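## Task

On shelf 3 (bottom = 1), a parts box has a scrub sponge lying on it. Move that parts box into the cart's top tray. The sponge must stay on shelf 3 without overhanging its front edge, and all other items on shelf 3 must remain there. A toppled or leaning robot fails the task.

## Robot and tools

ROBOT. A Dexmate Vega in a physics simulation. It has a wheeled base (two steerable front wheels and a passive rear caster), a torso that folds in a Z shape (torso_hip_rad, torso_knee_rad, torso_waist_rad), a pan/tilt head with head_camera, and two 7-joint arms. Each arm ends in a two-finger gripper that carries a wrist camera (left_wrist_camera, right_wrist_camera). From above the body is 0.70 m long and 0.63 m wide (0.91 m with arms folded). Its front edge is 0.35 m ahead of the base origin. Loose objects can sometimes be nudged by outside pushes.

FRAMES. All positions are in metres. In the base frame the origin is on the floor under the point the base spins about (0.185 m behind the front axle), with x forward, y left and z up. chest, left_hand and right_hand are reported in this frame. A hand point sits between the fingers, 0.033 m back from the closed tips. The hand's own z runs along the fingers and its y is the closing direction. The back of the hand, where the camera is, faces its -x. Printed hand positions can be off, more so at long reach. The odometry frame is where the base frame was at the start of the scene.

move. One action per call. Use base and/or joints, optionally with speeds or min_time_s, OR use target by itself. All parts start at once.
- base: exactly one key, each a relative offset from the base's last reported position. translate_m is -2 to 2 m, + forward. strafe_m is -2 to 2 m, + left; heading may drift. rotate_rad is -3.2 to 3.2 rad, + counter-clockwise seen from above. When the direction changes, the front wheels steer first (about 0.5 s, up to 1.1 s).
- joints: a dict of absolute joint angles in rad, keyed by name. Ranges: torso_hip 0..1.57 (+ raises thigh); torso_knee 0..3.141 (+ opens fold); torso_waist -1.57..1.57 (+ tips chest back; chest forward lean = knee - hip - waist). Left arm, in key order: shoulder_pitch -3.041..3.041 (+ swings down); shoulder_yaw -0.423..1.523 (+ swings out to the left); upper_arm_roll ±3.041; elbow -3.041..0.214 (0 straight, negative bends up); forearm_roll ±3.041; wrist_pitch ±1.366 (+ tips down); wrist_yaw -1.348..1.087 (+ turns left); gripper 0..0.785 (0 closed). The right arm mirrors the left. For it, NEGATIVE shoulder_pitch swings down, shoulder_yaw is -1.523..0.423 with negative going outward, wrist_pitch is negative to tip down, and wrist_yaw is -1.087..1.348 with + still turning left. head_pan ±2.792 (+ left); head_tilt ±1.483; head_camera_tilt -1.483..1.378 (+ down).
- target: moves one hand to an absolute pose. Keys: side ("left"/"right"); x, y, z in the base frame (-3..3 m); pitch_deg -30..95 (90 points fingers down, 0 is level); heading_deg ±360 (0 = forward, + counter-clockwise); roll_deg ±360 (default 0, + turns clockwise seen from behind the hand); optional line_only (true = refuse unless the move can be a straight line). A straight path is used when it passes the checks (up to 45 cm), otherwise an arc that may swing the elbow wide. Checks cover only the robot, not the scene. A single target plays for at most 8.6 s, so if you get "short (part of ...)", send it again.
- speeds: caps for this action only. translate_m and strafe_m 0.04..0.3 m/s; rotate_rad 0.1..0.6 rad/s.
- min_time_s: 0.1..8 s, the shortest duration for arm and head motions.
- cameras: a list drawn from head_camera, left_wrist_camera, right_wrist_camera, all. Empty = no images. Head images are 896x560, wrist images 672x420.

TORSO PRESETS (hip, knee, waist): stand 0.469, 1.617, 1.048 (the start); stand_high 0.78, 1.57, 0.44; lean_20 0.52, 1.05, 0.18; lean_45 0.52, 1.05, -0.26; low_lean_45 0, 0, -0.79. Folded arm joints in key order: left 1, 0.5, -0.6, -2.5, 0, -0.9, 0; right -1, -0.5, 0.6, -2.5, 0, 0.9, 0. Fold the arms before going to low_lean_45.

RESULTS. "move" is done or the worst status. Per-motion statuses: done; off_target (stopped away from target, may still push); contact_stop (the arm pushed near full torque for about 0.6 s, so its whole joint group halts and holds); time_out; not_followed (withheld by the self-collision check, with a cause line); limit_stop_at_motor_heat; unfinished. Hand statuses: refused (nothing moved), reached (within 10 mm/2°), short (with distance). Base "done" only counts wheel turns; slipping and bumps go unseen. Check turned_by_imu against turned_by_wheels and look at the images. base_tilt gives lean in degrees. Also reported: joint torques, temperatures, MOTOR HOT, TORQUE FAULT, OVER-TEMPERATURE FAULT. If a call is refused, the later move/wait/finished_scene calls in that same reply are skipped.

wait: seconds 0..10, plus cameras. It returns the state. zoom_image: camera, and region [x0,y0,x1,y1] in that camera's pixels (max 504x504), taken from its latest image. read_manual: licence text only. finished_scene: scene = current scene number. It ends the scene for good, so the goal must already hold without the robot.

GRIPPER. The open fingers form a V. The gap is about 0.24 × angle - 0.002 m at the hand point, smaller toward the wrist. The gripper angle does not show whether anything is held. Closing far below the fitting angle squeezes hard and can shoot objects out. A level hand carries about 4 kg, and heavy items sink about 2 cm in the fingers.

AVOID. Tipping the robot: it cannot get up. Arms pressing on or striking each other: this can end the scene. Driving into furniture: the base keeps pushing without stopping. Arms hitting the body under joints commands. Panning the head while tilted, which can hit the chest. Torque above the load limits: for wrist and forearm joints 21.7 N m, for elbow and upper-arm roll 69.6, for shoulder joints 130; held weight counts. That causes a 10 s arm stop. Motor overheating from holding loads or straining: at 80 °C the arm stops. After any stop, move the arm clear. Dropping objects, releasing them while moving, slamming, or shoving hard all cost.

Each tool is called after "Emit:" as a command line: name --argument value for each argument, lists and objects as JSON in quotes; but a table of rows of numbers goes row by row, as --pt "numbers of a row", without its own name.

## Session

Emit:
move --joints '{"head_pan_rad": 0.9, "head_camera_tilt_rad": 0.25}' --cameras '["head_camera"]'

Emit:
move --joints '{"head_pan_rad": -0.9, "head_camera_tilt_rad": 0.25}' --cameras '["head_camera"]'

Emit:
move --joints '{"head_pan_rad": -2.5, "head_camera_tilt_rad": 0.25}' --cameras '["head_camera"]'

Scene clock: 1.27 s.
Joint torques (N m): left_arm=[7.68 1.01 1.07 -3.81 -0.11 -2.58 0.06] | right_arm=[-5.17 -0.34 1.26 -5.26 0.03 2.5 0.14]
move: done
base_odometry: x=+0.000 y=+0.000 heading=+0.000
turned_by_wheels: +0.000
turned_by_imu: +0.000
base_tilt: forward=+0.1 right=+0.3
joint_positions: torso_hip_rad=+0.469 torso_knee_rad=+1.617 torso_waist_rad=+1.048 left_shoulder_pitch_rad=+2.198 left_shoulder_yaw_rad=+0.003 left_upper_arm_roll_rad=+0.005 left_elbow_rad=-1.088 left_forearm_roll_rad=-0.002 left_wrist_pitch_rad=-0.498 left_wrist_yaw_rad=-0.008 left_gripper_rad=+0.005 right_shoulder_pitch_rad=-2.186 right_shoulder_yaw_rad=+0.017 right_upper_arm_roll_rad=+0.012 right_elbow_rad=-1.116 right_forearm_roll_rad=-0.006 right_wrist_pitch_rad=+0.502 right_wrist_yaw_rad=+0.010 right_gripper_rad=+0.005 head_pan_rad=+0.899 head_tilt_rad=+0.000 head_camera_tilt_rad=+0.249
joint_status: all done
chest: x=-0.0111 y=+0.0000 z=+1.4155 quat_wxyz=(+0.999, +0.000, +0.050, +0.000) (m; base frame)
left_hand: x=+0.1936 y=+0.2243 z=+0.6017 quat_wxyz=(+0.416, +0.003, +0.909, -0.006) pitch_deg=+40.8 heading_deg=-0.9 roll_deg=-0.6 back=up (m; base frame)
right_hand: x=+0.2193 y=-0.2262 z=+0.6163 quat_wxyz=(+0.436, +0.005, +0.900, +0.003) pitch_deg=+38.2 heading_deg=+0.0 roll_deg=+0.7 back=up (m; base frame)
pictures: head_camera
camera_calibration:
head_camera: T_world_to_cam=[[0.786308, -0.614862, -0.0605369, 0.179837], [-0.23147, -0.202325, -0.95157, 1.43933], [0.572836, 0.76224, -0.301412, 0.453201], [0, 0, 0, 1]]

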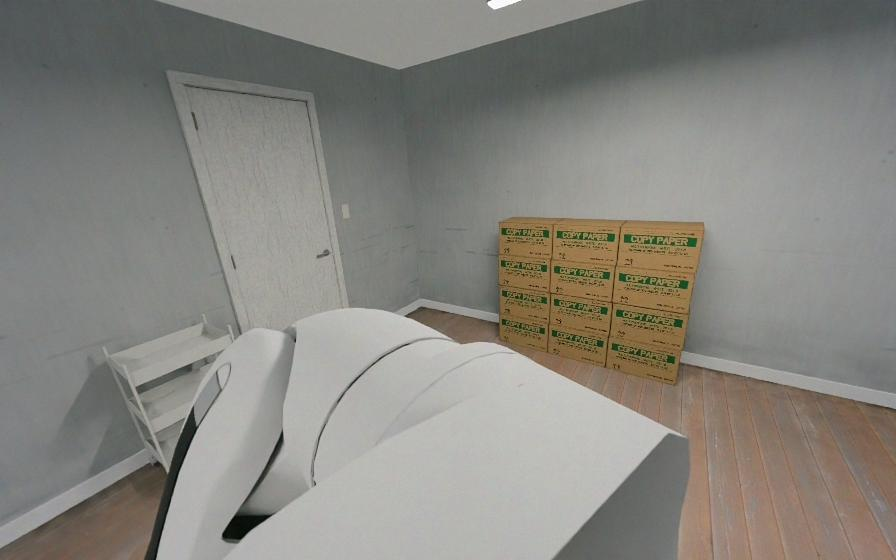

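Scene clock: 3.13 s.
Joint torques (N m): left_arm=[7.78 -0.71 1.11 -4.41 -0.08 -2.71 0.07] | right_arm=[-4.34 0.69 0.53 -4.9 -0.19 3.59 -0.13]
move: done
base_odometry: x=+0.000 y=+0.000 heading=+0.000
turned_by_wheels: +0.000
turned_by_imu: +0.000
base_tilt: forward=+0.1 right=+0.3
joint_positions: torso_hip_rad=+0.469 torso_knee_rad=+1.617 torso_waist_rad=+1.048 left_shoulder_pitch_rad=+2.198 left_shoulder_yaw_rad=+0.003 left_upper_arm_roll_rad=+0.005 left_elbow_rad=-1.088 left_forearm_roll_rad=-0.002 left_wrist_pitch_rad=-0.498 left_wrist_yaw_rad=-0.008 left_gripper_rad=+0.005 right_shoulder_pitch_rad=-2.186 right_shoulder_yaw_rad=+0.017 right_upper_arm_roll_rad=+0.012 right_elbow_rad=-1.116 right_forearm_roll_rad=-0.006 right_wrist_pitch_rad=+0.502 right_wrist_yaw_rad=+0.010 right_gripper_rad=+0.005 head_pan_rad=-0.899 head_tilt_rad=+0.000 head_camera_tilt_rad=+0.249
joint_status: all done
chest: x=-0.0111 y=+0.0000 z=+1.4155 quat_wxyz=(+0.999, +0.000, +0.050, +0.000) (m; base frame)
left_hand: x=+0.1936 y=+0.2243 z=+0.6017 quat_wxyz=(+0.416, +0.003, +0.909, -0.006) pitch_deg=+40.8 heading_deg=-0.9 roll_deg=-0.6 back=up (m; base frame)
right_hand: x=+0.2193 y=-0.2262 z=+0.6163 quat_wxyz=(+0.436, +0.005, +0.900, +0.003) pitch_deg=+38.2 heading_deg=+0.0 roll_deg=+0.7 back=up (m; base frame)
pictures: head_camera
camera_calibration:
head_camera: T_world_to_cam=[[-0.771335, -0.629162, 0.0959066, -0.17399], [-0.26265, 0.177426, -0.948438, 1.43224], [0.579705, -0.756753, -0.302104, 0.454765], [0, 0, 0, 1]]

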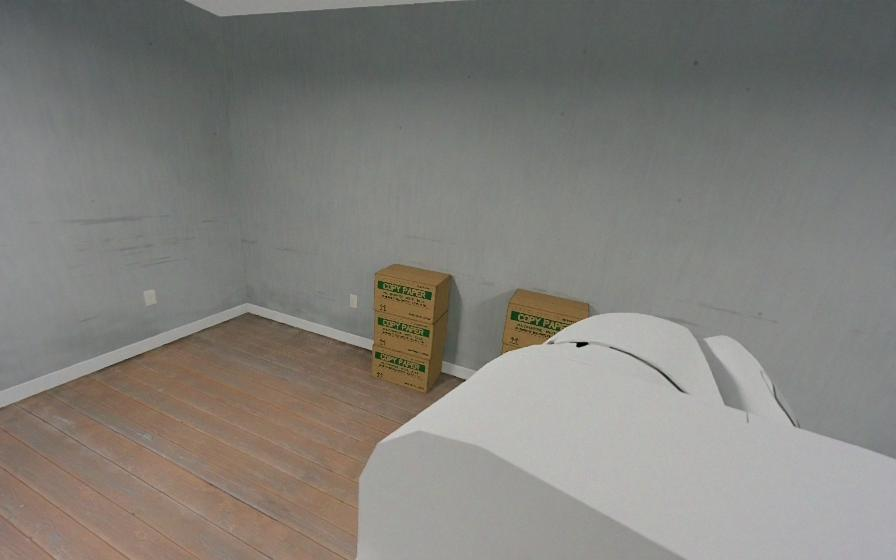

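Scene clock: 4.87 s.
Joint torques (N m): left_arm=[6.89 0.8 0.96 -4.02 -0.09 -2.52 -0.02] | right_arm=[-4.71 0.84 0.36 -6.22 -0.16 2.74 -0.22]
move: done
base_odometry: x=+0.000 y=+0.000 heading=+0.000
turned_by_wheels: +0.000
turned_by_imu: +0.000
base_tilt: forward=+0.1 right=+0.3
joint_positions: torso_hip_rad=+0.469 torso_knee_rad=+1.617 torso_waist_rad=+1.048 left_shoulder_pitch_rad=+2.198 left_shoulder_yaw_rad=+0.003 left_upper_arm_roll_rad=+0.005 left_elbow_rad=-1.088 left_forearm_roll_rad=-0.002 left_wrist_pitch_rad=-0.498 left_wrist_yaw_rad=-0.008 left_gripper_rad=+0.005 right_shoulder_pitch_rad=-2.186 right_shoulder_yaw_rad=+0.017 right_upper_arm_roll_rad=+0.012 right_elbow_rad=-1.116 right_forearm_roll_rad=-0.006 right_wrist_pitch_rad=+0.502 right_wrist_yaw_rad=+0.010 right_gripper_rad=+0.005 head_pan_rad=-2.499 head_tilt_rad=+0.000 head_camera_tilt_rad=+0.249
joint_status: all done
chest: x=-0.0111 y=+0.0000 z=+1.4155 quat_wxyz=(+0.999, +0.000, +0.050, +0.000) (m; base frame)
left_hand: x=+0.1936 y=+0.2243 z=+0.6017 quat_wxyz=(+0.416, +0.003, +0.909, -0.006) pitch_deg=+40.8 heading_deg=-0.9 roll_deg=-0.6 back=up (m; base frame)
right_hand: x=+0.2193 y=-0.2262 z=+0.6163 quat_wxyz=(+0.436, +0.005, +0.900, +0.003) pitch_deg=+38.2 heading_deg=+0.0 roll_deg=+0.7 back=up (m; base frame)
pictures: head_camera
camera_calibration:
head_camera: T_world_to_cam=[[-0.601333, 0.7951, 0.0788321, -0.135373], [0.0843734, 0.161302, -0.983292, 1.51107], [-0.794531, -0.584635, -0.164082, 0.1426], [0, 0, 0, 1]]

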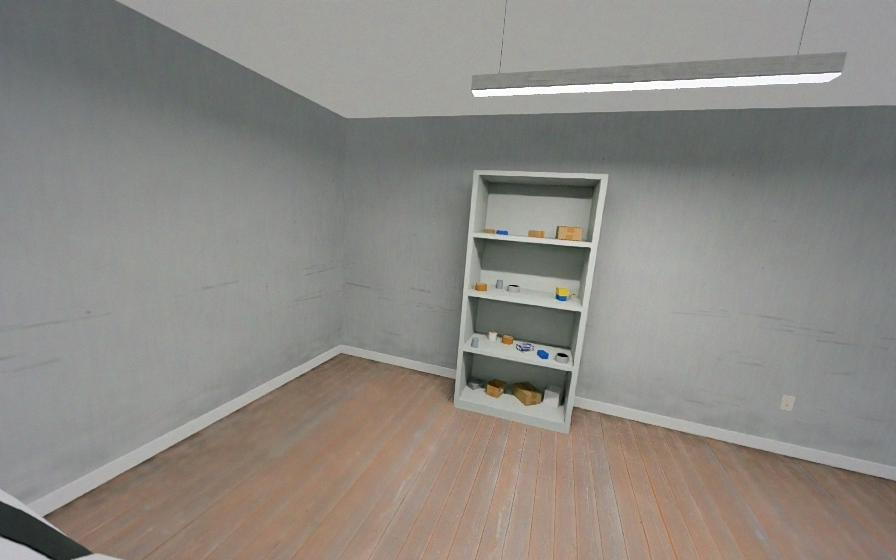

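Emit:
zoom_image --camera "head_camera" --region '[440, 240, 620, 440]'

Emit:
zoom_image --camera "head_camera" --region '[460, 260, 600, 320]'

Scaled by 2.520 from the camera's 896x560 image, which has a finer 960x600 frame.

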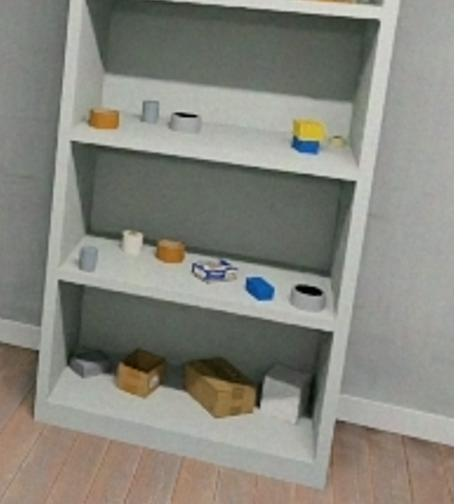

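Scaled by 3.600 from the camera's 896x560 image, which has a finer 960x600 frame.

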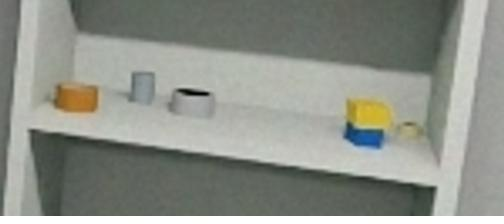

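Emit:
move --base '{"rotate_rad": -2.782}' --joints '{"head_pan_rad": 0.0, "head_camera_tilt_rad": 0.3, "right_shoulder_pitch_rad": -1.594, "right_shoulder_yaw_rad": -1.1, "right_upper_arm_roll_rad": -0.33, "right_elbow_rad": -2.58, "right_forearm_roll_rad": 1.25, "right_wrist_pitch_rad": -0.337, "right_wrist_yaw_rad": -1.07, "right_gripper_rad": 0.45}' --min_time_s 4.7 --cameras '["head_camera"]'

Emit:
zoom_image --camera "head_camera" --region '[320, 160, 570, 360]'

Scene clock: 15.40 s.
Joint torques (N m): left_arm=[7.26 0.29 1.11 -4.53 -0.03 -2.38 0.06] | right_arm=[14.27 -6.5 4.55 -8.69 -1.12 1.8 -0.12]
move: done
base_odometry: x=+0.000 y=+0.000 heading=-2.779
turned_by_wheels: -2.779
turned_by_imu: -2.702
base_tilt: forward=+0.1 right=+0.2
base_status: done
joint_positions: torso_hip_rad=+0.469 torso_knee_rad=+1.617 torso_waist_rad=+1.048 left_shoulder_pitch_rad=+2.198 left_shoulder_yaw_rad=+0.003 left_upper_arm_roll_rad=+0.005 left_elbow_rad=-1.088 left_forearm_roll_rad=-0.002 left_wrist_pitch_rad=-0.498 left_wrist_yaw_rad=-0.008 left_gripper_rad=+0.005 right_shoulder_pitch_rad=-1.597 right_shoulder_yaw_rad=-1.095 right_upper_arm_roll_rad=-0.328 right_elbow_rad=-2.574 right_forearm_roll_rad=+1.245 right_wrist_pitch_rad=-0.334 right_wrist_yaw_rad=-1.065 right_gripper_rad=+0.450 head_pan_rad=-0.001 head_tilt_rad=+0.000 head_camera_tilt_rad=+0.299
joint_status: all done
chest: x=-0.0111 y=+0.0000 z=+1.4155 quat_wxyz=(+0.999, +0.000, +0.050, +0.000) (m; base frame)
left_hand: x=+0.1936 y=+0.2243 z=+0.6017 quat_wxyz=(+0.416, +0.003, +0.909, -0.006) pitch_deg=+40.8 heading_deg=-0.9 roll_deg=-0.6 back=up (m; base frame)
right_hand: x=+0.5529 y=-0.1962 z=+1.1209 quat_wxyz=(+0.576, +0.001, +0.817, +0.008) pitch_deg=+19.6 heading_deg=+0.7 roll_deg=+0.8 back=up (m; base frame)
pictures: head_camera
camera_calibration:
head_camera: T_world_to_cam=[[0.0110111, -0.999797, 0.0168495, 0.00443801], [-0.384826, -0.0197897, -0.922777, 1.38464], [0.922923, 0.0036767, -0.384966, 0.604468], [0, 0, 0, 1]]

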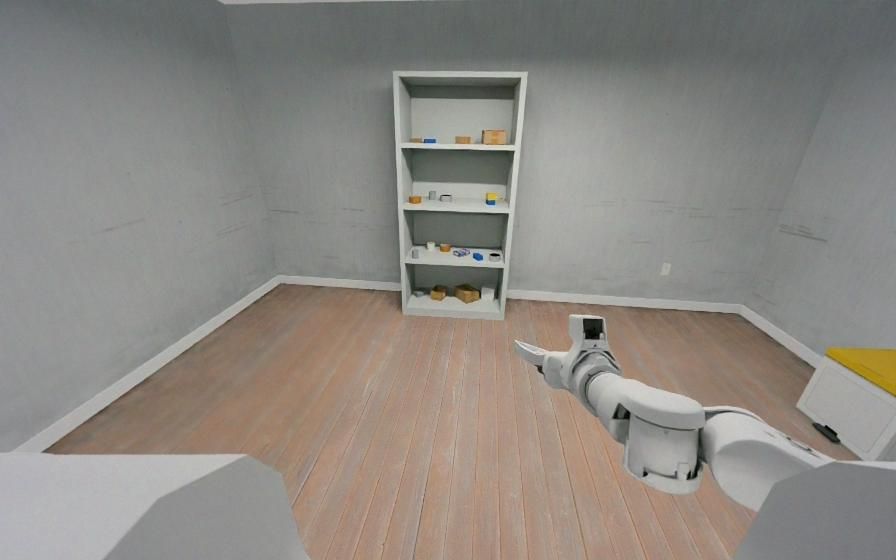

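Scaled by 2.016 from the camera's 896x560 image, which has a finer 960x600 frame.

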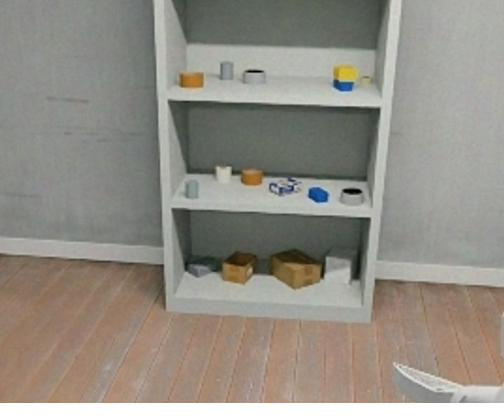

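Emit:
zoom_image --camera "head_camera" --region '[400, 170, 530, 225]'

Scaled by 3.877 from the camera's 896x560 image, which has a finer 960x600 frame.

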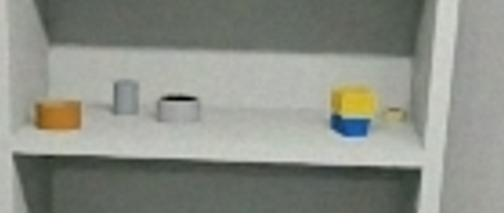

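Emit:
move --base '{"rotate_rad": -0.056}' --cameras '[]'

Emit:
move --base '{"translate_m": 1.95}' --joints '{"head_camera_tilt_rad": 0.45}' --cameras '["head_camera", "right_wrist_camera"]'

Emit:
zoom_image --camera "head_camera" --region '[300, 180, 620, 360]'

Scene clock: 19.47 s.
Joint torques (N m): left_arm=[6.22 0.15 1.43 -4.32 -0.03 -2.53 -0.03] | right_arm=[14.15 -6.03 4.74 -8.7 -1.35 2.08 -0.1]
move: done
base_odometry: x=+0.000 y=+0.000 heading=-2.835
turned_by_wheels: -0.056
turned_by_imu: -0.053
base_tilt: forward=+0.2 right=+0.3
base_status: done
joint_positions: torso_hip_rad=+0.469 torso_knee_rad=+1.617 torso_waist_rad=+1.048 left_shoulder_pitch_rad=+2.198 left_shoulder_yaw_rad=+0.003 left_upper_arm_roll_rad=+0.005 left_elbow_rad=-1.088 left_forearm_roll_rad=-0.002 left_wrist_pitch_rad=-0.498 left_wrist_yaw_rad=-0.008 left_gripper_rad=+0.005 right_shoulder_pitch_rad=-1.594 right_shoulder_yaw_rad=-1.100 right_upper_arm_roll_rad=-0.330 right_elbow_rad=-2.580 right_forearm_roll_rad=+1.250 right_wrist_pitch_rad=-0.337 right_wrist_yaw_rad=-1.070 right_gripper_rad=+0.450 head_pan_rad=-0.001 head_tilt_rad=+0.000 head_camera_tilt_rad=+0.299
chest: x=-0.0111 y=+0.0000 z=+1.4155 quat_wxyz=(+0.999, +0.000, +0.050, +0.000) (m; base frame)
left_hand: x=+0.1936 y=+0.2243 z=+0.6017 quat_wxyz=(+0.416, +0.003, +0.909, -0.006) pitch_deg=+40.8 heading_deg=-0.9 roll_deg=-0.6 back=up (m; base frame)
right_hand: x=+0.5514 y=-0.1949 z=+1.1213 quat_wxyz=(+0.576, -0.002, +0.818, +0.007) pitch_deg=+19.7 heading_deg=+0.8 roll_deg=+0.6 back=up (m; base frame)
pictures: none

Scene clock: 28.07 s.
Joint torques (N m): left_arm=[6.78 -0.23 1.06 -5.11 -0.23 -1.92 0.08] | right_arm=[13.96 -6.25 4.77 -8.35 -1.36 1.83 -0.32]
move: done
base_odometry: x=-1.861 y=-0.584 heading=-2.836
turned_by_wheels: -0.001
turned_by_imu: -0.011
base_tilt: forward=+0.2 right=+0.3
base_status: done
joint_positions: torso_hip_rad=+0.469 torso_knee_rad=+1.617 torso_waist_rad=+1.048 left_shoulder_pitch_rad=+2.198 left_shoulder_yaw_rad=+0.003 left_upper_arm_roll_rad=+0.005 left_elbow_rad=-1.088 left_forearm_roll_rad=-0.002 left_wrist_pitch_rad=-0.498 left_wrist_yaw_rad=-0.008 left_gripper_rad=+0.005 right_shoulder_pitch_rad=-1.594 right_shoulder_yaw_rad=-1.100 right_upper_arm_roll_rad=-0.330 right_elbow_rad=-2.580 right_forearm_roll_rad=+1.250 right_wrist_pitch_rad=-0.337 right_wrist_yaw_rad=-1.070 right_gripper_rad=+0.450 head_pan_rad=-0.001 head_tilt_rad=+0.000 head_camera_tilt_rad=+0.449
joint_status: all done
chest: x=-0.0110 y=+0.0000 z=+1.4155 quat_wxyz=(+0.999, +0.000, +0.050, +0.000) (m; base frame)
left_hand: x=+0.1936 y=+0.2243 z=+0.6016 quat_wxyz=(+0.416, +0.003, +0.909, -0.006) pitch_deg=+40.8 heading_deg=-0.9 roll_deg=-0.6 back=up (m; base frame)
right_hand: x=+0.5515 y=-0.1949 z=+1.1212 quat_wxyz=(+0.575, -0.002, +0.818, +0.007) pitch_deg=+19.7 heading_deg=+0.8 roll_deg=+0.6 back=up (m; base frame)
pictures: head_camera, right_wrist_camera
camera_calibration:
head_camera: T_world_to_cam=[[0.0135305, -0.999798, 0.0148852, 0.00754539], [-0.518564, -0.0197445, -0.854811, 1.27348], [0.854931, 0.0038471, -0.518727, 0.797344], [0, 0, 0, 1]]
right_wrist_camera: T_world_to_cam=[[-0.0298285, -0.999298, 0.0226484, -0.211541], [-0.477485, -0.00566073, -0.878622, 1.29886], [0.878133, -0.0370223, -0.476981, 0.198317], [0, 0, 0, 1]]

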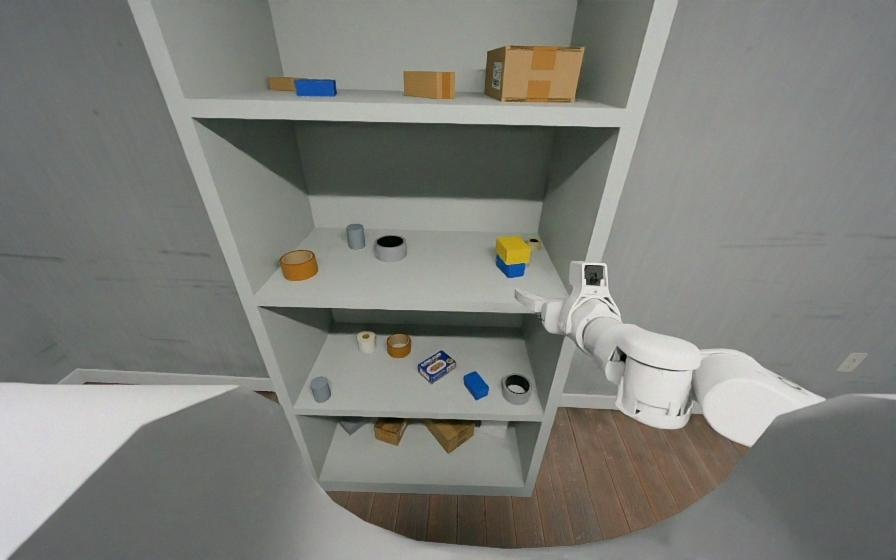

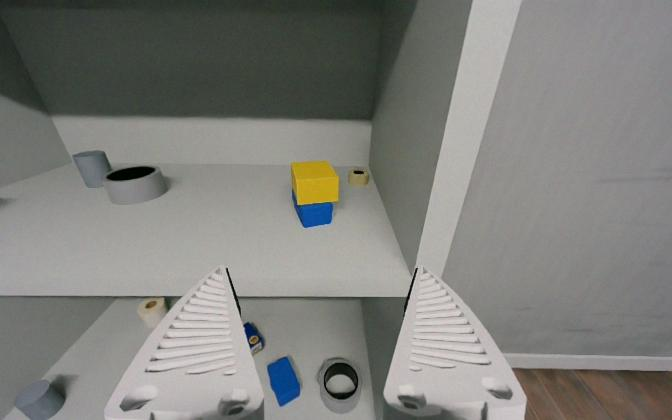

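Scaled by 1.575 from the camera's 896x560 image, which has a finer 960x600 frame.

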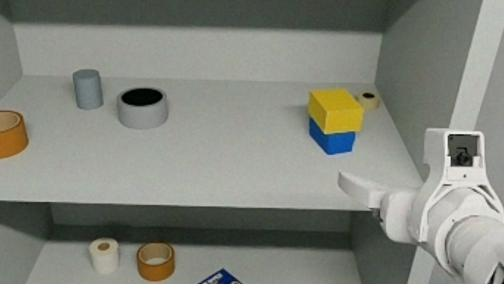

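Emit:
zoom_image --camera "right_wrist_camera" --region '[250, 140, 410, 240]'

Emit:
zoom_image --camera "head_camera" --region '[470, 220, 570, 300]'

Scaled by 3.150 from the camera's 672x420 image, which has a finer 960x600 frame.

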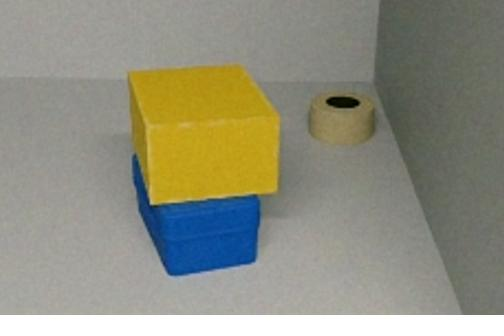

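Scaled by 5.040 from the camera's 896x560 image, which has a finer 960x600 frame.

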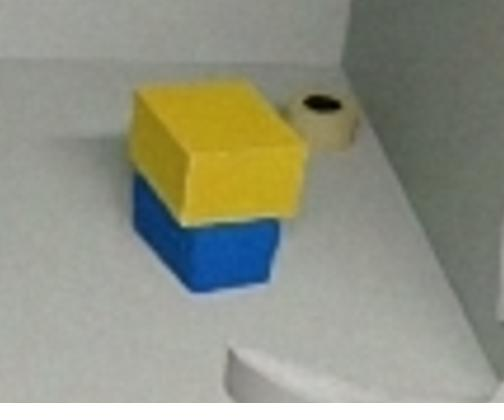

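Emit:
move --base '{"translate_m": 0.17}' --joints '{"right_shoulder_yaw_rad": -0.98, "right_gripper_rad": 0.42, "head_camera_tilt_rad": 0.55}' --cameras '[]'

Emit:
move --target '{"side": "right", "x": 0.64, "y": -0.193, "z": 1.115, "pitch_deg": 30, "heading_deg": 13}' --cameras '["head_camera", "right_wrist_camera"]'

Emit:
zoom_image --camera "head_camera" --region '[350, 180, 650, 380]'

Scene clock: 35.23 s.
Joint torques (N m): left_arm=[6.9 1.09 1.45 -4.57 -0.03 -2.65 0.02] | right_arm=[12.64 -1.48 4.01 -9.95 -1.38 1.96 0.07]
move: done
base_odometry: x=-2.023 y=-0.635 heading=-2.836
turned_by_wheels: -0.001
turned_by_imu: +0.000
base_tilt: forward=+0.2 right=+0.4
base_status: done
joint_positions: torso_hip_rad=+0.469 torso_knee_rad=+1.617 torso_waist_rad=+1.048 left_shoulder_pitch_rad=+2.198 left_shoulder_yaw_rad=+0.003 left_upper_arm_roll_rad=+0.005 left_elbow_rad=-1.088 left_forearm_roll_rad=-0.002 left_wrist_pitch_rad=-0.498 left_wrist_yaw_rad=-0.008 left_gripper_rad=+0.005 right_shoulder_pitch_rad=-1.594 right_shoulder_yaw_rad=-0.983 right_upper_arm_roll_rad=-0.330 right_elbow_rad=-2.580 right_forearm_roll_rad=+1.250 right_wrist_pitch_rad=-0.337 right_wrist_yaw_rad=-1.070 right_gripper_rad=+0.420 head_pan_rad=-0.001 head_tilt_rad=+0.000 head_camera_tilt_rad=+0.549
joint_status: all done
chest: x=-0.0110 y=+0.0000 z=+1.4155 quat_wxyz=(+0.999, +0.000, +0.050, +0.000) (m; base frame)
left_hand: x=+0.1936 y=+0.2243 z=+0.6016 quat_wxyz=(+0.416, +0.003, +0.909, -0.006) pitch_deg=+40.8 heading_deg=-0.9 roll_deg=-0.6 back=up (m; base frame)
right_hand: x=+0.5522 y=-0.1738 z=+1.1264 quat_wxyz=(+0.575, +0.037, +0.816, +0.050) pitch_deg=+19.5 heading_deg=+2.4 roll_deg=+7.6 back=up (m; base frame)
pictures: none

Scene clock: 38.57 s.
Joint torques (N m): left_arm=[7.14 0.83 1.11 -4.63 0 -2.42 0.12] | right_arm=[18.42 -6.59 5.51 -3.27 -0.33 3.06 0.52]
move: done
base_odometry: x=-2.023 y=-0.635 heading=-2.836
turned_by_wheels: +0.000
turned_by_imu: +0.001
base_tilt: forward=+0.2 right=+0.3
joint_positions: torso_hip_rad=+0.469 torso_knee_rad=+1.617 torso_waist_rad=+1.048 left_shoulder_pitch_rad=+2.198 left_shoulder_yaw_rad=+0.003 left_upper_arm_roll_rad=+0.005 left_elbow_rad=-1.088 left_forearm_roll_rad=-0.002 left_wrist_pitch_rad=-0.498 left_wrist_yaw_rad=-0.008 left_gripper_rad=+0.005 right_shoulder_pitch_rad=-1.183 right_shoulder_yaw_rad=-1.093 right_upper_arm_roll_rad=-0.336 right_elbow_rad=-2.239 right_forearm_roll_rad=+1.537 right_wrist_pitch_rad=-0.694 right_wrist_yaw_rad=-0.705 right_gripper_rad=+0.420 head_pan_rad=-0.001 head_tilt_rad=+0.000 head_camera_tilt_rad=+0.549
chest: x=-0.0110 y=+0.0000 z=+1.4155 quat_wxyz=(+0.999, +0.000, +0.050, +0.000) (m; base frame)
left_hand: x=+0.1936 y=+0.2243 z=+0.6016 quat_wxyz=(+0.416, +0.003, +0.909, -0.006) pitch_deg=+40.8 heading_deg=-0.9 roll_deg=-0.6 back=up (m; base frame)
right_hand: x=+0.6391 y=-0.1926 z=+1.1146 quat_wxyz=(+0.498, -0.097, +0.860, +0.056) pitch_deg=+29.9 heading_deg=+12.9 roll_deg=+0.0 back=up (m; base frame)
right_hand_status: reached (straight line, planned for 1.8 s): 1 mm and 0.2 deg off.
pictures: head_camera, right_wrist_camera
camera_calibration:
head_camera: T_world_to_cam=[[0.014948, -0.999799, 0.0133976, 0.00986106], [-0.60133, -0.0196941, -0.798758, 1.18394], [0.798861, 0.0038834, -0.601503, 0.915656], [0, 0, 0, 1]]
right_wrist_camera: T_world_to_cam=[[0.188316, -0.981362, 0.0382935, -0.359886], [-0.607604, -0.147051, -0.780508, 1.28143], [0.771592, 0.123715, -0.623971, 0.381215], [0, 0, 0, 1]]

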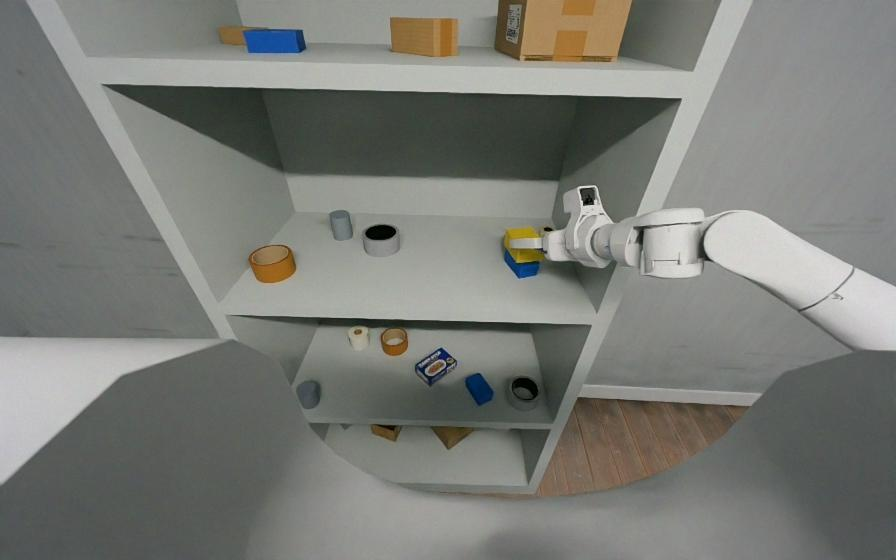

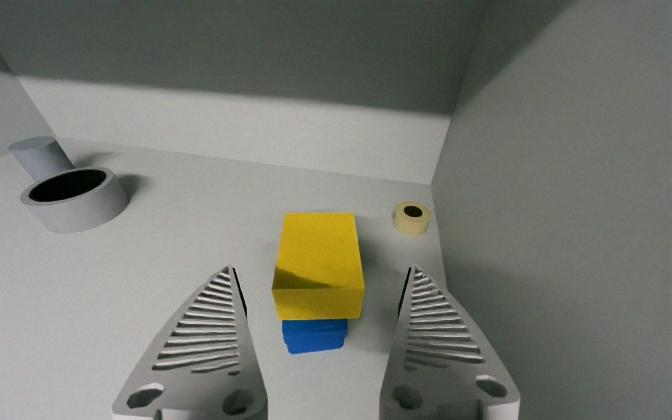

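Scaled by 1.680 from the camera's 896x560 image, which has a finer 960x600 frame.

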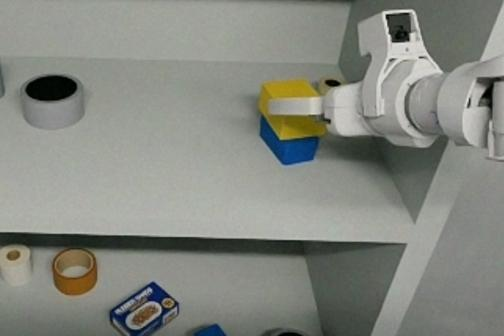

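Emit:
move --joints '{"right_gripper_rad": 0.5}' --cameras '[]'

Emit:
move --target '{"side": "right", "x": 0.708, "y": -0.175, "z": 1.062, "pitch_deg": 30, "heading_deg": 13, "line_only": true}' --cameras '["right_wrist_camera"]'

Scene clock: 41.50 s.
Joint torques (N m): left_arm=[8.46 0.9 1.3 -4 -0.04 -3.22 0.25] | right_arm=[18.2 -6.56 6.01 -1.48 -0.32 2.46 0.27]
move: done
base_odometry: x=-2.023 y=-0.635 heading=-2.836
turned_by_wheels: +0.000
turned_by_imu: +0.001
base_tilt: forward=+0.2 right=+0.3
joint_positions: torso_hip_rad=+0.469 torso_knee_rad=+1.617 torso_waist_rad=+1.048 left_shoulder_pitch_rad=+2.198 left_shoulder_yaw_rad=+0.003 left_upper_arm_roll_rad=+0.005 left_elbow_rad=-1.088 left_forearm_roll_rad=-0.002 left_wrist_pitch_rad=-0.498 left_wrist_yaw_rad=-0.008 left_gripper_rad=+0.005 right_shoulder_pitch_rad=-1.177 right_shoulder_yaw_rad=-1.094 right_upper_arm_roll_rad=-0.337 right_elbow_rad=-2.235 right_forearm_roll_rad=+1.539 right_wrist_pitch_rad=-0.699 right_wrist_yaw_rad=-0.700 right_gripper_rad=+0.500 head_pan_rad=-0.001 head_tilt_rad=+0.000 head_camera_tilt_rad=+0.549
joint_status: all done
chest: x=-0.0110 y=+0.0000 z=+1.4155 quat_wxyz=(+0.999, +0.000, +0.050, +0.000) (m; base frame)
left_hand: x=+0.1936 y=+0.2243 z=+0.6016 quat_wxyz=(+0.416, +0.003, +0.909, -0.006) pitch_deg=+40.8 heading_deg=-0.9 roll_deg=-0.6 back=up (m; base frame)
right_hand: x=+0.6398 y=-0.1930 z=+1.1147 quat_wxyz=(+0.497, -0.098, +0.861, +0.057) pitch_deg=+30.0 heading_deg=+13.0 roll_deg=+0.0 back=up (m; base frame)
pictures: none

Scene clock: 44.20 s.
Joint torques (N m): left_arm=[8.46 0.93 1.1 -4.4 -0.03 -2.12 0.01] | right_arm=[21.26 -3.6 5.96 -2.6 -0.63 2.96 0.05]
move: done
base_odometry: x=-2.023 y=-0.635 heading=-2.836
turned_by_wheels: +0.000
turned_by_imu: +0.001
base_tilt: forward=+0.1 right=+0.3
joint_positions: torso_hip_rad=+0.469 torso_knee_rad=+1.617 torso_waist_rad=+1.048 left_shoulder_pitch_rad=+2.198 left_shoulder_yaw_rad=+0.003 left_upper_arm_roll_rad=+0.005 left_elbow_rad=-1.088 left_forearm_roll_rad=-0.002 left_wrist_pitch_rad=-0.498 left_wrist_yaw_rad=-0.008 left_gripper_rad=+0.005 right_shoulder_pitch_rad=-1.005 right_shoulder_yaw_rad=-0.893 right_upper_arm_roll_rad=-0.563 right_elbow_rad=-1.952 right_forearm_roll_rad=+1.289 right_wrist_pitch_rad=-0.681 right_wrist_yaw_rad=-0.559 right_gripper_rad=+0.500 head_pan_rad=-0.001 head_tilt_rad=+0.000 head_camera_tilt_rad=+0.549
chest: x=-0.0110 y=+0.0000 z=+1.4155 quat_wxyz=(+0.999, +0.000, +0.050, +0.000) (m; base frame)
left_hand: x=+0.1936 y=+0.2243 z=+0.6016 quat_wxyz=(+0.416, +0.003, +0.909, -0.006) pitch_deg=+40.8 heading_deg=-0.9 roll_deg=-0.6 back=up (m; base frame)
right_hand: x=+0.7066 y=-0.1757 z=+1.0627 quat_wxyz=(+0.497, -0.098, +0.861, +0.057) pitch_deg=+30.0 heading_deg=+13.0 roll_deg=+0.0 back=up (m; base frame)
right_hand_status: reached (straight line, planned for 1.2 s): 2 mm and 0.1 deg off.
pictures: right_wrist_camera
camera_calibration:
right_wrist_camera: T_world_to_cam=[[0.189959, -0.981053, 0.0380867, -0.354965], [-0.609196, -0.148202, -0.779048, 1.28384], [0.769932, 0.124785, -0.625806, 0.297915], [0, 0, 0, 1]]

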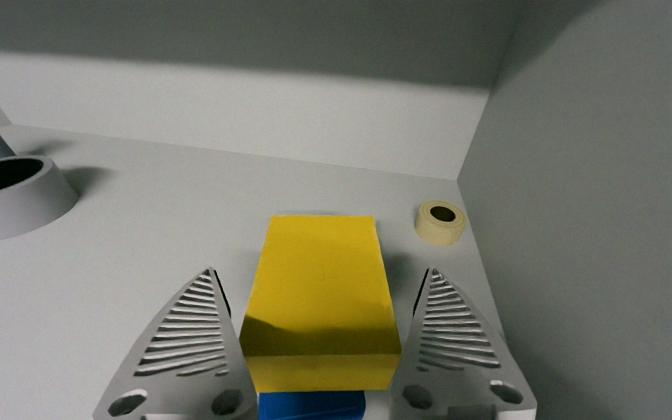

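Emit:
move --joints '{"right_gripper_rad": 0.25}' --cameras '["right_wrist_camera"]'

Emit:
move --target '{"side": "right", "x": 0.708, "y": -0.172, "z": 1.115, "pitch_deg": 30, "heading_deg": 13, "line_only": true}' --cameras '["right_wrist_camera", "head_camera"]'

Scene clock: 45.43 s.
Joint torques (N m): left_arm=[6.94 1.47 1.32 -3.4 -0.17 -2.97 0.22] | right_arm=[20.95 -1.76 6.45 -3.96 -0.79 3.02 0.24]
move: done
base_odometry: x=-2.023 y=-0.635 heading=-2.836
turned_by_wheels: +0.000
turned_by_imu: +0.000
base_tilt: forward=+0.2 right=+0.3
joint_positions: torso_hip_rad=+0.469 torso_knee_rad=+1.617 torso_waist_rad=+1.048 left_shoulder_pitch_rad=+2.198 left_shoulder_yaw_rad=+0.003 left_upper_arm_roll_rad=+0.005 left_elbow_rad=-1.088 left_forearm_roll_rad=-0.002 left_wrist_pitch_rad=-0.498 left_wrist_yaw_rad=-0.008 left_gripper_rad=+0.005 right_shoulder_pitch_rad=-1.002 right_shoulder_yaw_rad=-0.890 right_upper_arm_roll_rad=-0.567 right_elbow_rad=-1.946 right_forearm_roll_rad=+1.284 right_wrist_pitch_rad=-0.680 right_wrist_yaw_rad=-0.557 right_gripper_rad=+0.251 head_pan_rad=-0.001 head_tilt_rad=+0.000 head_camera_tilt_rad=+0.549
joint_status: all done
chest: x=-0.0110 y=+0.0000 z=+1.4155 quat_wxyz=(+0.999, +0.000, +0.050, +0.000) (m; base frame)
left_hand: x=+0.1936 y=+0.2243 z=+0.6016 quat_wxyz=(+0.416, +0.003, +0.909, -0.006) pitch_deg=+40.8 heading_deg=-0.9 roll_deg=-0.6 back=up (m; base frame)
right_hand: x=+0.7077 y=-0.1751 z=+1.0617 quat_wxyz=(+0.496, -0.098, +0.861, +0.057) pitch_deg=+30.0 heading_deg=+13.0 roll_deg=+0.0 back=up (m; base frame)
pictures: right_wrist_camera
camera_calibration:
right_wrist_camera: T_world_to_cam=[[0.190533, -0.980918, 0.0386928, -0.355579], [-0.609179, -0.14905, -0.7789, 1.28347], [0.769804, 0.124835, -0.625953, 0.296681], [0, 0, 0, 1]]

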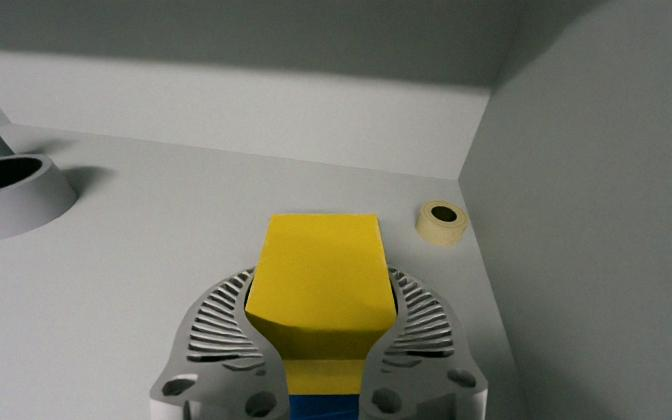

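Scene clock: 47.43 s.
Joint torques (N m): left_arm=[7.32 -0.05 1.25 -3.9 -0.1 -2.46 0.09] | right_arm=[23.09 -2.08 11.85 -9.13 -0.33 2.51 -0.27]
move: done
base_odometry: x=-2.023 y=-0.635 heading=-2.836
turned_by_wheels: +0.000
turned_by_imu: +0.001
base_tilt: forward=+0.1 right=+0.3
joint_positions: torso_hip_rad=+0.469 torso_knee_rad=+1.617 torso_waist_rad=+1.048 left_shoulder_pitch_rad=+2.198 left_shoulder_yaw_rad=+0.003 left_upper_arm_roll_rad=+0.005 left_elbow_rad=-1.088 left_forearm_roll_rad=-0.002 left_wrist_pitch_rad=-0.498 left_wrist_yaw_rad=-0.008 left_gripper_rad=+0.005 right_shoulder_pitch_rad=-0.933 right_shoulder_yaw_rad=-0.891 right_upper_arm_roll_rad=-0.512 right_elbow_rad=-1.996 right_forearm_roll_rad=+1.406 right_wrist_pitch_rad=-0.789 right_wrist_yaw_rad=-0.643 right_gripper_rad=+0.251 head_pan_rad=-0.001 head_tilt_rad=+0.000 head_camera_tilt_rad=+0.549
chest: x=-0.0110 y=+0.0000 z=+1.4155 quat_wxyz=(+0.999, +0.000, +0.050, +0.000) (m; base frame)
left_hand: x=+0.1936 y=+0.2243 z=+0.6016 quat_wxyz=(+0.416, +0.003, +0.909, -0.006) pitch_deg=+40.8 heading_deg=-0.9 roll_deg=-0.6 back=up (m; base frame)
right_hand: x=+0.7079 y=-0.1722 z=+1.1119 quat_wxyz=(+0.496, -0.098, +0.861, +0.057) pitch_deg=+30.1 heading_deg=+13.0 roll_deg=+0.0 back=up (m; base frame)
right_hand_status: reached (straight line, planned for 0.7 s): 3 mm and 0.1 deg off.
pictures: head_camera, right_wrist_camera
camera_calibration:
head_camera: T_world_to_cam=[[0.0149479, -0.999799, 0.0133976, 0.00986106], [-0.60133, -0.0196941, -0.798758, 1.18394], [0.798861, 0.00388338, -0.601503, 0.915656], [0, 0, 0, 1]]
right_wrist_camera: T_world_to_cam=[[0.190366, -0.980958, 0.038493, -0.354365], [-0.609853, -0.148893, -0.778403, 1.32302], [0.769312, 0.124706, -0.626584, 0.328605], [0, 0, 0, 1]]

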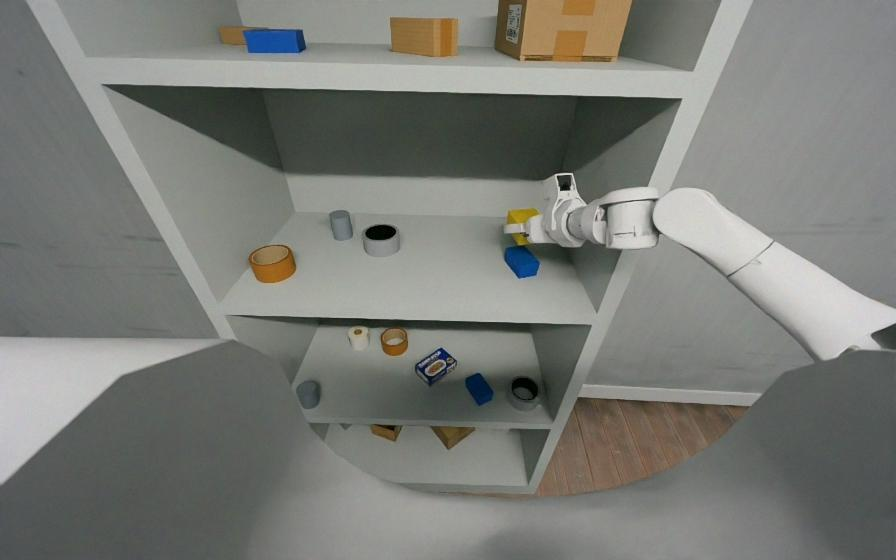

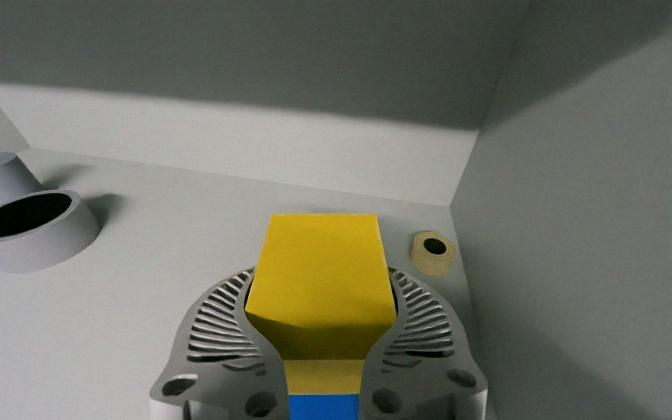

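Emit:
move --target '{"side": "right", "x": 0.72, "y": 0.035, "z": 1.09, "pitch_deg": 30, "heading_deg": 13, "line_only": true}' --cameras '[]'

Emit:
move --target '{"side": "right", "x": 0.72, "y": 0.035, "z": 1.018, "pitch_deg": 30, "heading_deg": 13, "line_only": true}' --cameras '["right_wrist_camera", "head_camera"]'

Emit:
zoom_image --camera "head_camera" --region '[350, 180, 600, 330]'

Scene clock: 51.73 s.
Joint torques (N m): left_arm=[7.67 0.62 1.24 -4.33 -0.06 -2.56 0.04] | right_arm=[24.35 4.48 5.03 -6.25 -1.06 2.35 -0.2]
move: done
base_odometry: x=-2.023 y=-0.635 heading=-2.836
turned_by_wheels: +0.000
turned_by_imu: +0.001
base_tilt: forward=+0.2 right=+0.2
joint_positions: torso_hip_rad=+0.469 torso_knee_rad=+1.617 torso_waist_rad=+1.048 left_shoulder_pitch_rad=+2.198 left_shoulder_yaw_rad=+0.003 left_upper_arm_roll_rad=+0.005 left_elbow_rad=-1.088 left_forearm_roll_rad=-0.002 left_wrist_pitch_rad=-0.498 left_wrist_yaw_rad=-0.008 left_gripper_rad=+0.005 right_shoulder_pitch_rad=-0.755 right_shoulder_yaw_rad=-0.354 right_upper_arm_roll_rad=-0.823 right_elbow_rad=-1.752 right_forearm_roll_rad=+1.248 right_wrist_pitch_rad=-0.751 right_wrist_yaw_rad=-0.950 right_gripper_rad=+0.251 head_pan_rad=-0.001 head_tilt_rad=+0.000 head_camera_tilt_rad=+0.549
chest: x=-0.0110 y=+0.0000 z=+1.4155 quat_wxyz=(+0.999, +0.000, +0.050, +0.000) (m; base frame)
left_hand: x=+0.1936 y=+0.2243 z=+0.6016 quat_wxyz=(+0.416, +0.003, +0.909, -0.006) pitch_deg=+40.8 heading_deg=-0.9 roll_deg=-0.6 back=up (m; base frame)
right_hand: x=+0.7200 y=+0.0326 z=+1.0896 quat_wxyz=(+0.496, -0.098, +0.861, +0.057) pitch_deg=+30.1 heading_deg=+13.0 roll_deg=+0.0 back=up (m; base frame)
right_hand_status: reached (straight line, planned for 2.0 s): 2 mm and 0.1 deg off.
pictures: none

Scene clock: 53.87 s.
Joint torques (N m): left_arm=[7.07 0.67 0.8 -4.45 -0.03 -2.79 0.15] | right_arm=[8.9 2.87 2.27 -3.22 -0.11 1.12 0.2]
move: done
base_odometry: x=-2.023 y=-0.635 heading=-2.836
turned_by_wheels: +0.000
turned_by_imu: +0.001
base_tilt: forward=+0.2 right=+0.3
joint_positions: torso_hip_rad=+0.469 torso_knee_rad=+1.617 torso_waist_rad=+1.048 left_shoulder_pitch_rad=+2.198 left_shoulder_yaw_rad=+0.003 left_upper_arm_roll_rad=+0.005 left_elbow_rad=-1.088 left_forearm_roll_rad=-0.002 left_wrist_pitch_rad=-0.498 left_wrist_yaw_rad=-0.008 left_gripper_rad=+0.005 right_shoulder_pitch_rad=-0.819 right_shoulder_yaw_rad=-0.356 right_upper_arm_roll_rad=-0.907 right_elbow_rad=-1.647 right_forearm_roll_rad=+1.112 right_wrist_pitch_rad=-0.602 right_wrist_yaw_rad=-0.827 right_gripper_rad=+0.251 head_pan_rad=-0.001 head_tilt_rad=+0.000 head_camera_tilt_rad=+0.549
chest: x=-0.0111 y=+0.0000 z=+1.4155 quat_wxyz=(+0.999, +0.000, +0.050, +0.000) (m; base frame)
left_hand: x=+0.1936 y=+0.2243 z=+0.6016 quat_wxyz=(+0.416, +0.003, +0.909, -0.006) pitch_deg=+40.8 heading_deg=-0.9 roll_deg=-0.6 back=up (m; base frame)
right_hand: x=+0.7202 y=+0.0348 z=+1.0209 quat_wxyz=(+0.497, -0.098, +0.860, +0.057) pitch_deg=+30.0 heading_deg=+13.0 roll_deg=+0.0 back=up (m; base frame)
right_hand_status: reached (straight line, planned for 0.8 s): 3 mm and 0.1 deg off.
pictures: head_camera, right_wrist_camera
camera_calibration:
head_camera: T_world_to_cam=[[0.0149467, -0.999799, 0.0133991, 0.00986037], [-0.601254, -0.0196941, -0.798815, 1.18397], [0.798918, 0.00388343, -0.601427, 0.915625], [0, 0, 0, 1]]
right_wrist_camera: T_world_to_cam=[[0.189845, -0.981071, 0.0381909, -0.149445], [-0.608668, -0.148125, -0.779475, 1.29083], [0.770378, 0.124734, -0.625268, 0.234167], [0, 0, 0, 1]]

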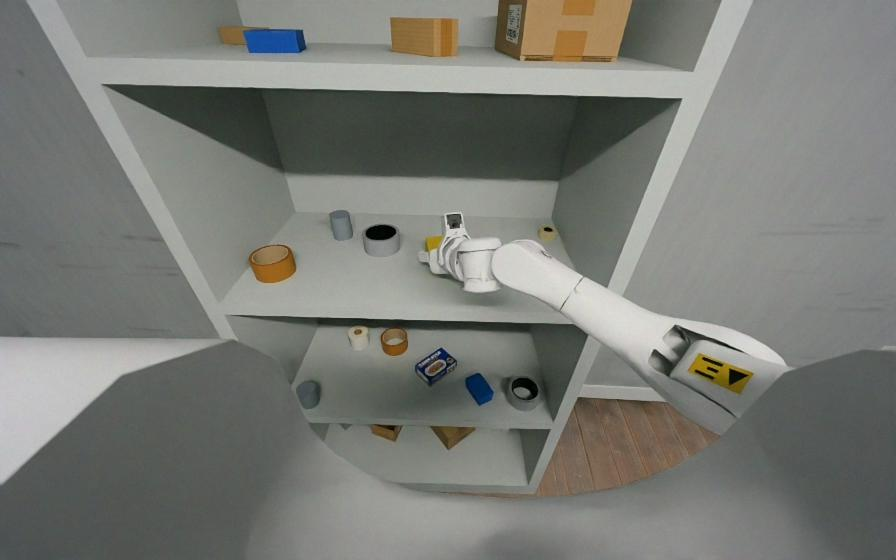

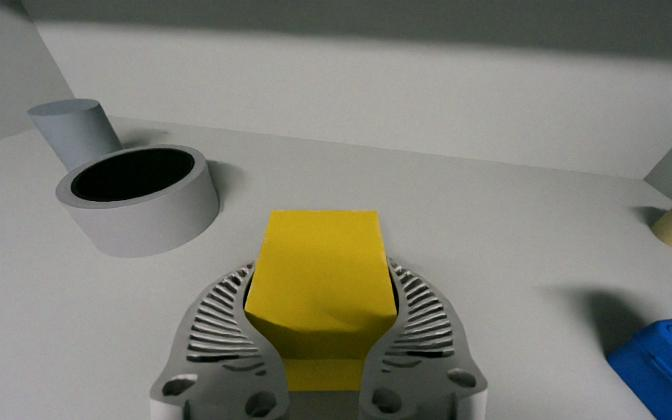

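Scaled by 2.016 from the camera's 896x560 image, which has a finer 960x600 frame.

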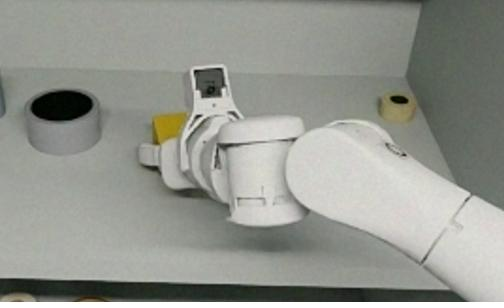

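Emit:
move --target '{"side": "right", "x": 0.72, "y": 0.035, "z": 1.012, "pitch_deg": 30, "heading_deg": 13, "line_only": true}' --cameras '["right_wrist_camera"]'

Scene clock: 55.00 s.
Joint torques (N m): left_arm=[7.5 0.39 1.33 -4.23 -0.03 -3.24 0.03] | right_arm=[-2.82 1.53 -2.74 6.33 1.94 -2.02 1.09]
move: done
base_odometry: x=-2.023 y=-0.635 heading=-2.836
turned_by_wheels: +0.000
turned_by_imu: +0.000
base_tilt: forward=+0.2 right=+0.3
joint_positions: torso_hip_rad=+0.469 torso_knee_rad=+1.617 torso_waist_rad=+1.048 left_shoulder_pitch_rad=+2.198 left_shoulder_yaw_rad=+0.003 left_upper_arm_roll_rad=+0.005 left_elbow_rad=-1.088 left_forearm_roll_rad=-0.002 left_wrist_pitch_rad=-0.498 left_wrist_yaw_rad=-0.008 left_gripper_rad=+0.005 right_shoulder_pitch_rad=-0.823 right_shoulder_yaw_rad=-0.355 right_upper_arm_roll_rad=-0.914 right_elbow_rad=-1.636 right_forearm_roll_rad=+1.100 right_wrist_pitch_rad=-0.587 right_wrist_yaw_rad=-0.816 right_gripper_rad=+0.251 head_pan_rad=-0.001 head_tilt_rad=+0.000 head_camera_tilt_rad=+0.549
chest: x=-0.0116 y=+0.0000 z=+1.4155 quat_wxyz=(+0.999, +0.000, +0.050, +0.000) (m; base frame)
left_hand: x=+0.1936 y=+0.2243 z=+0.6018 quat_wxyz=(+0.417, +0.003, +0.909, -0.006) pitch_deg=+40.7 heading_deg=-0.9 roll_deg=-0.6 back=up (m; base frame)
right_hand: x=+0.7206 y=+0.0349 z=+1.0165 quat_wxyz=(+0.498, -0.097, +0.860, +0.057) pitch_deg=+29.8 heading_deg=+13.0 roll_deg=+0.0 back=up (m; base frame)
right_hand_status: reached (straight line, planned for 0.3 s): 5 mm and 0.2 deg off.
pictures: right_wrist_camera
camera_calibration:
right_wrist_camera: T_world_to_cam=[[0.189449, -0.981154, 0.038033, -0.148818], [-0.606119, -0.147332, -0.781609, 1.28789], [0.772482, 0.125022, -0.622608, 0.226916], [0, 0, 0, 1]]

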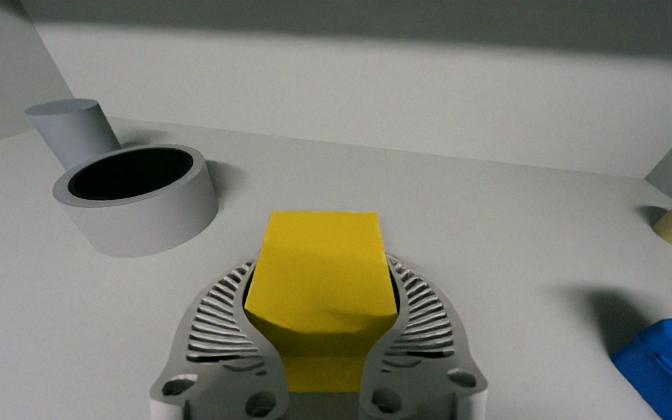

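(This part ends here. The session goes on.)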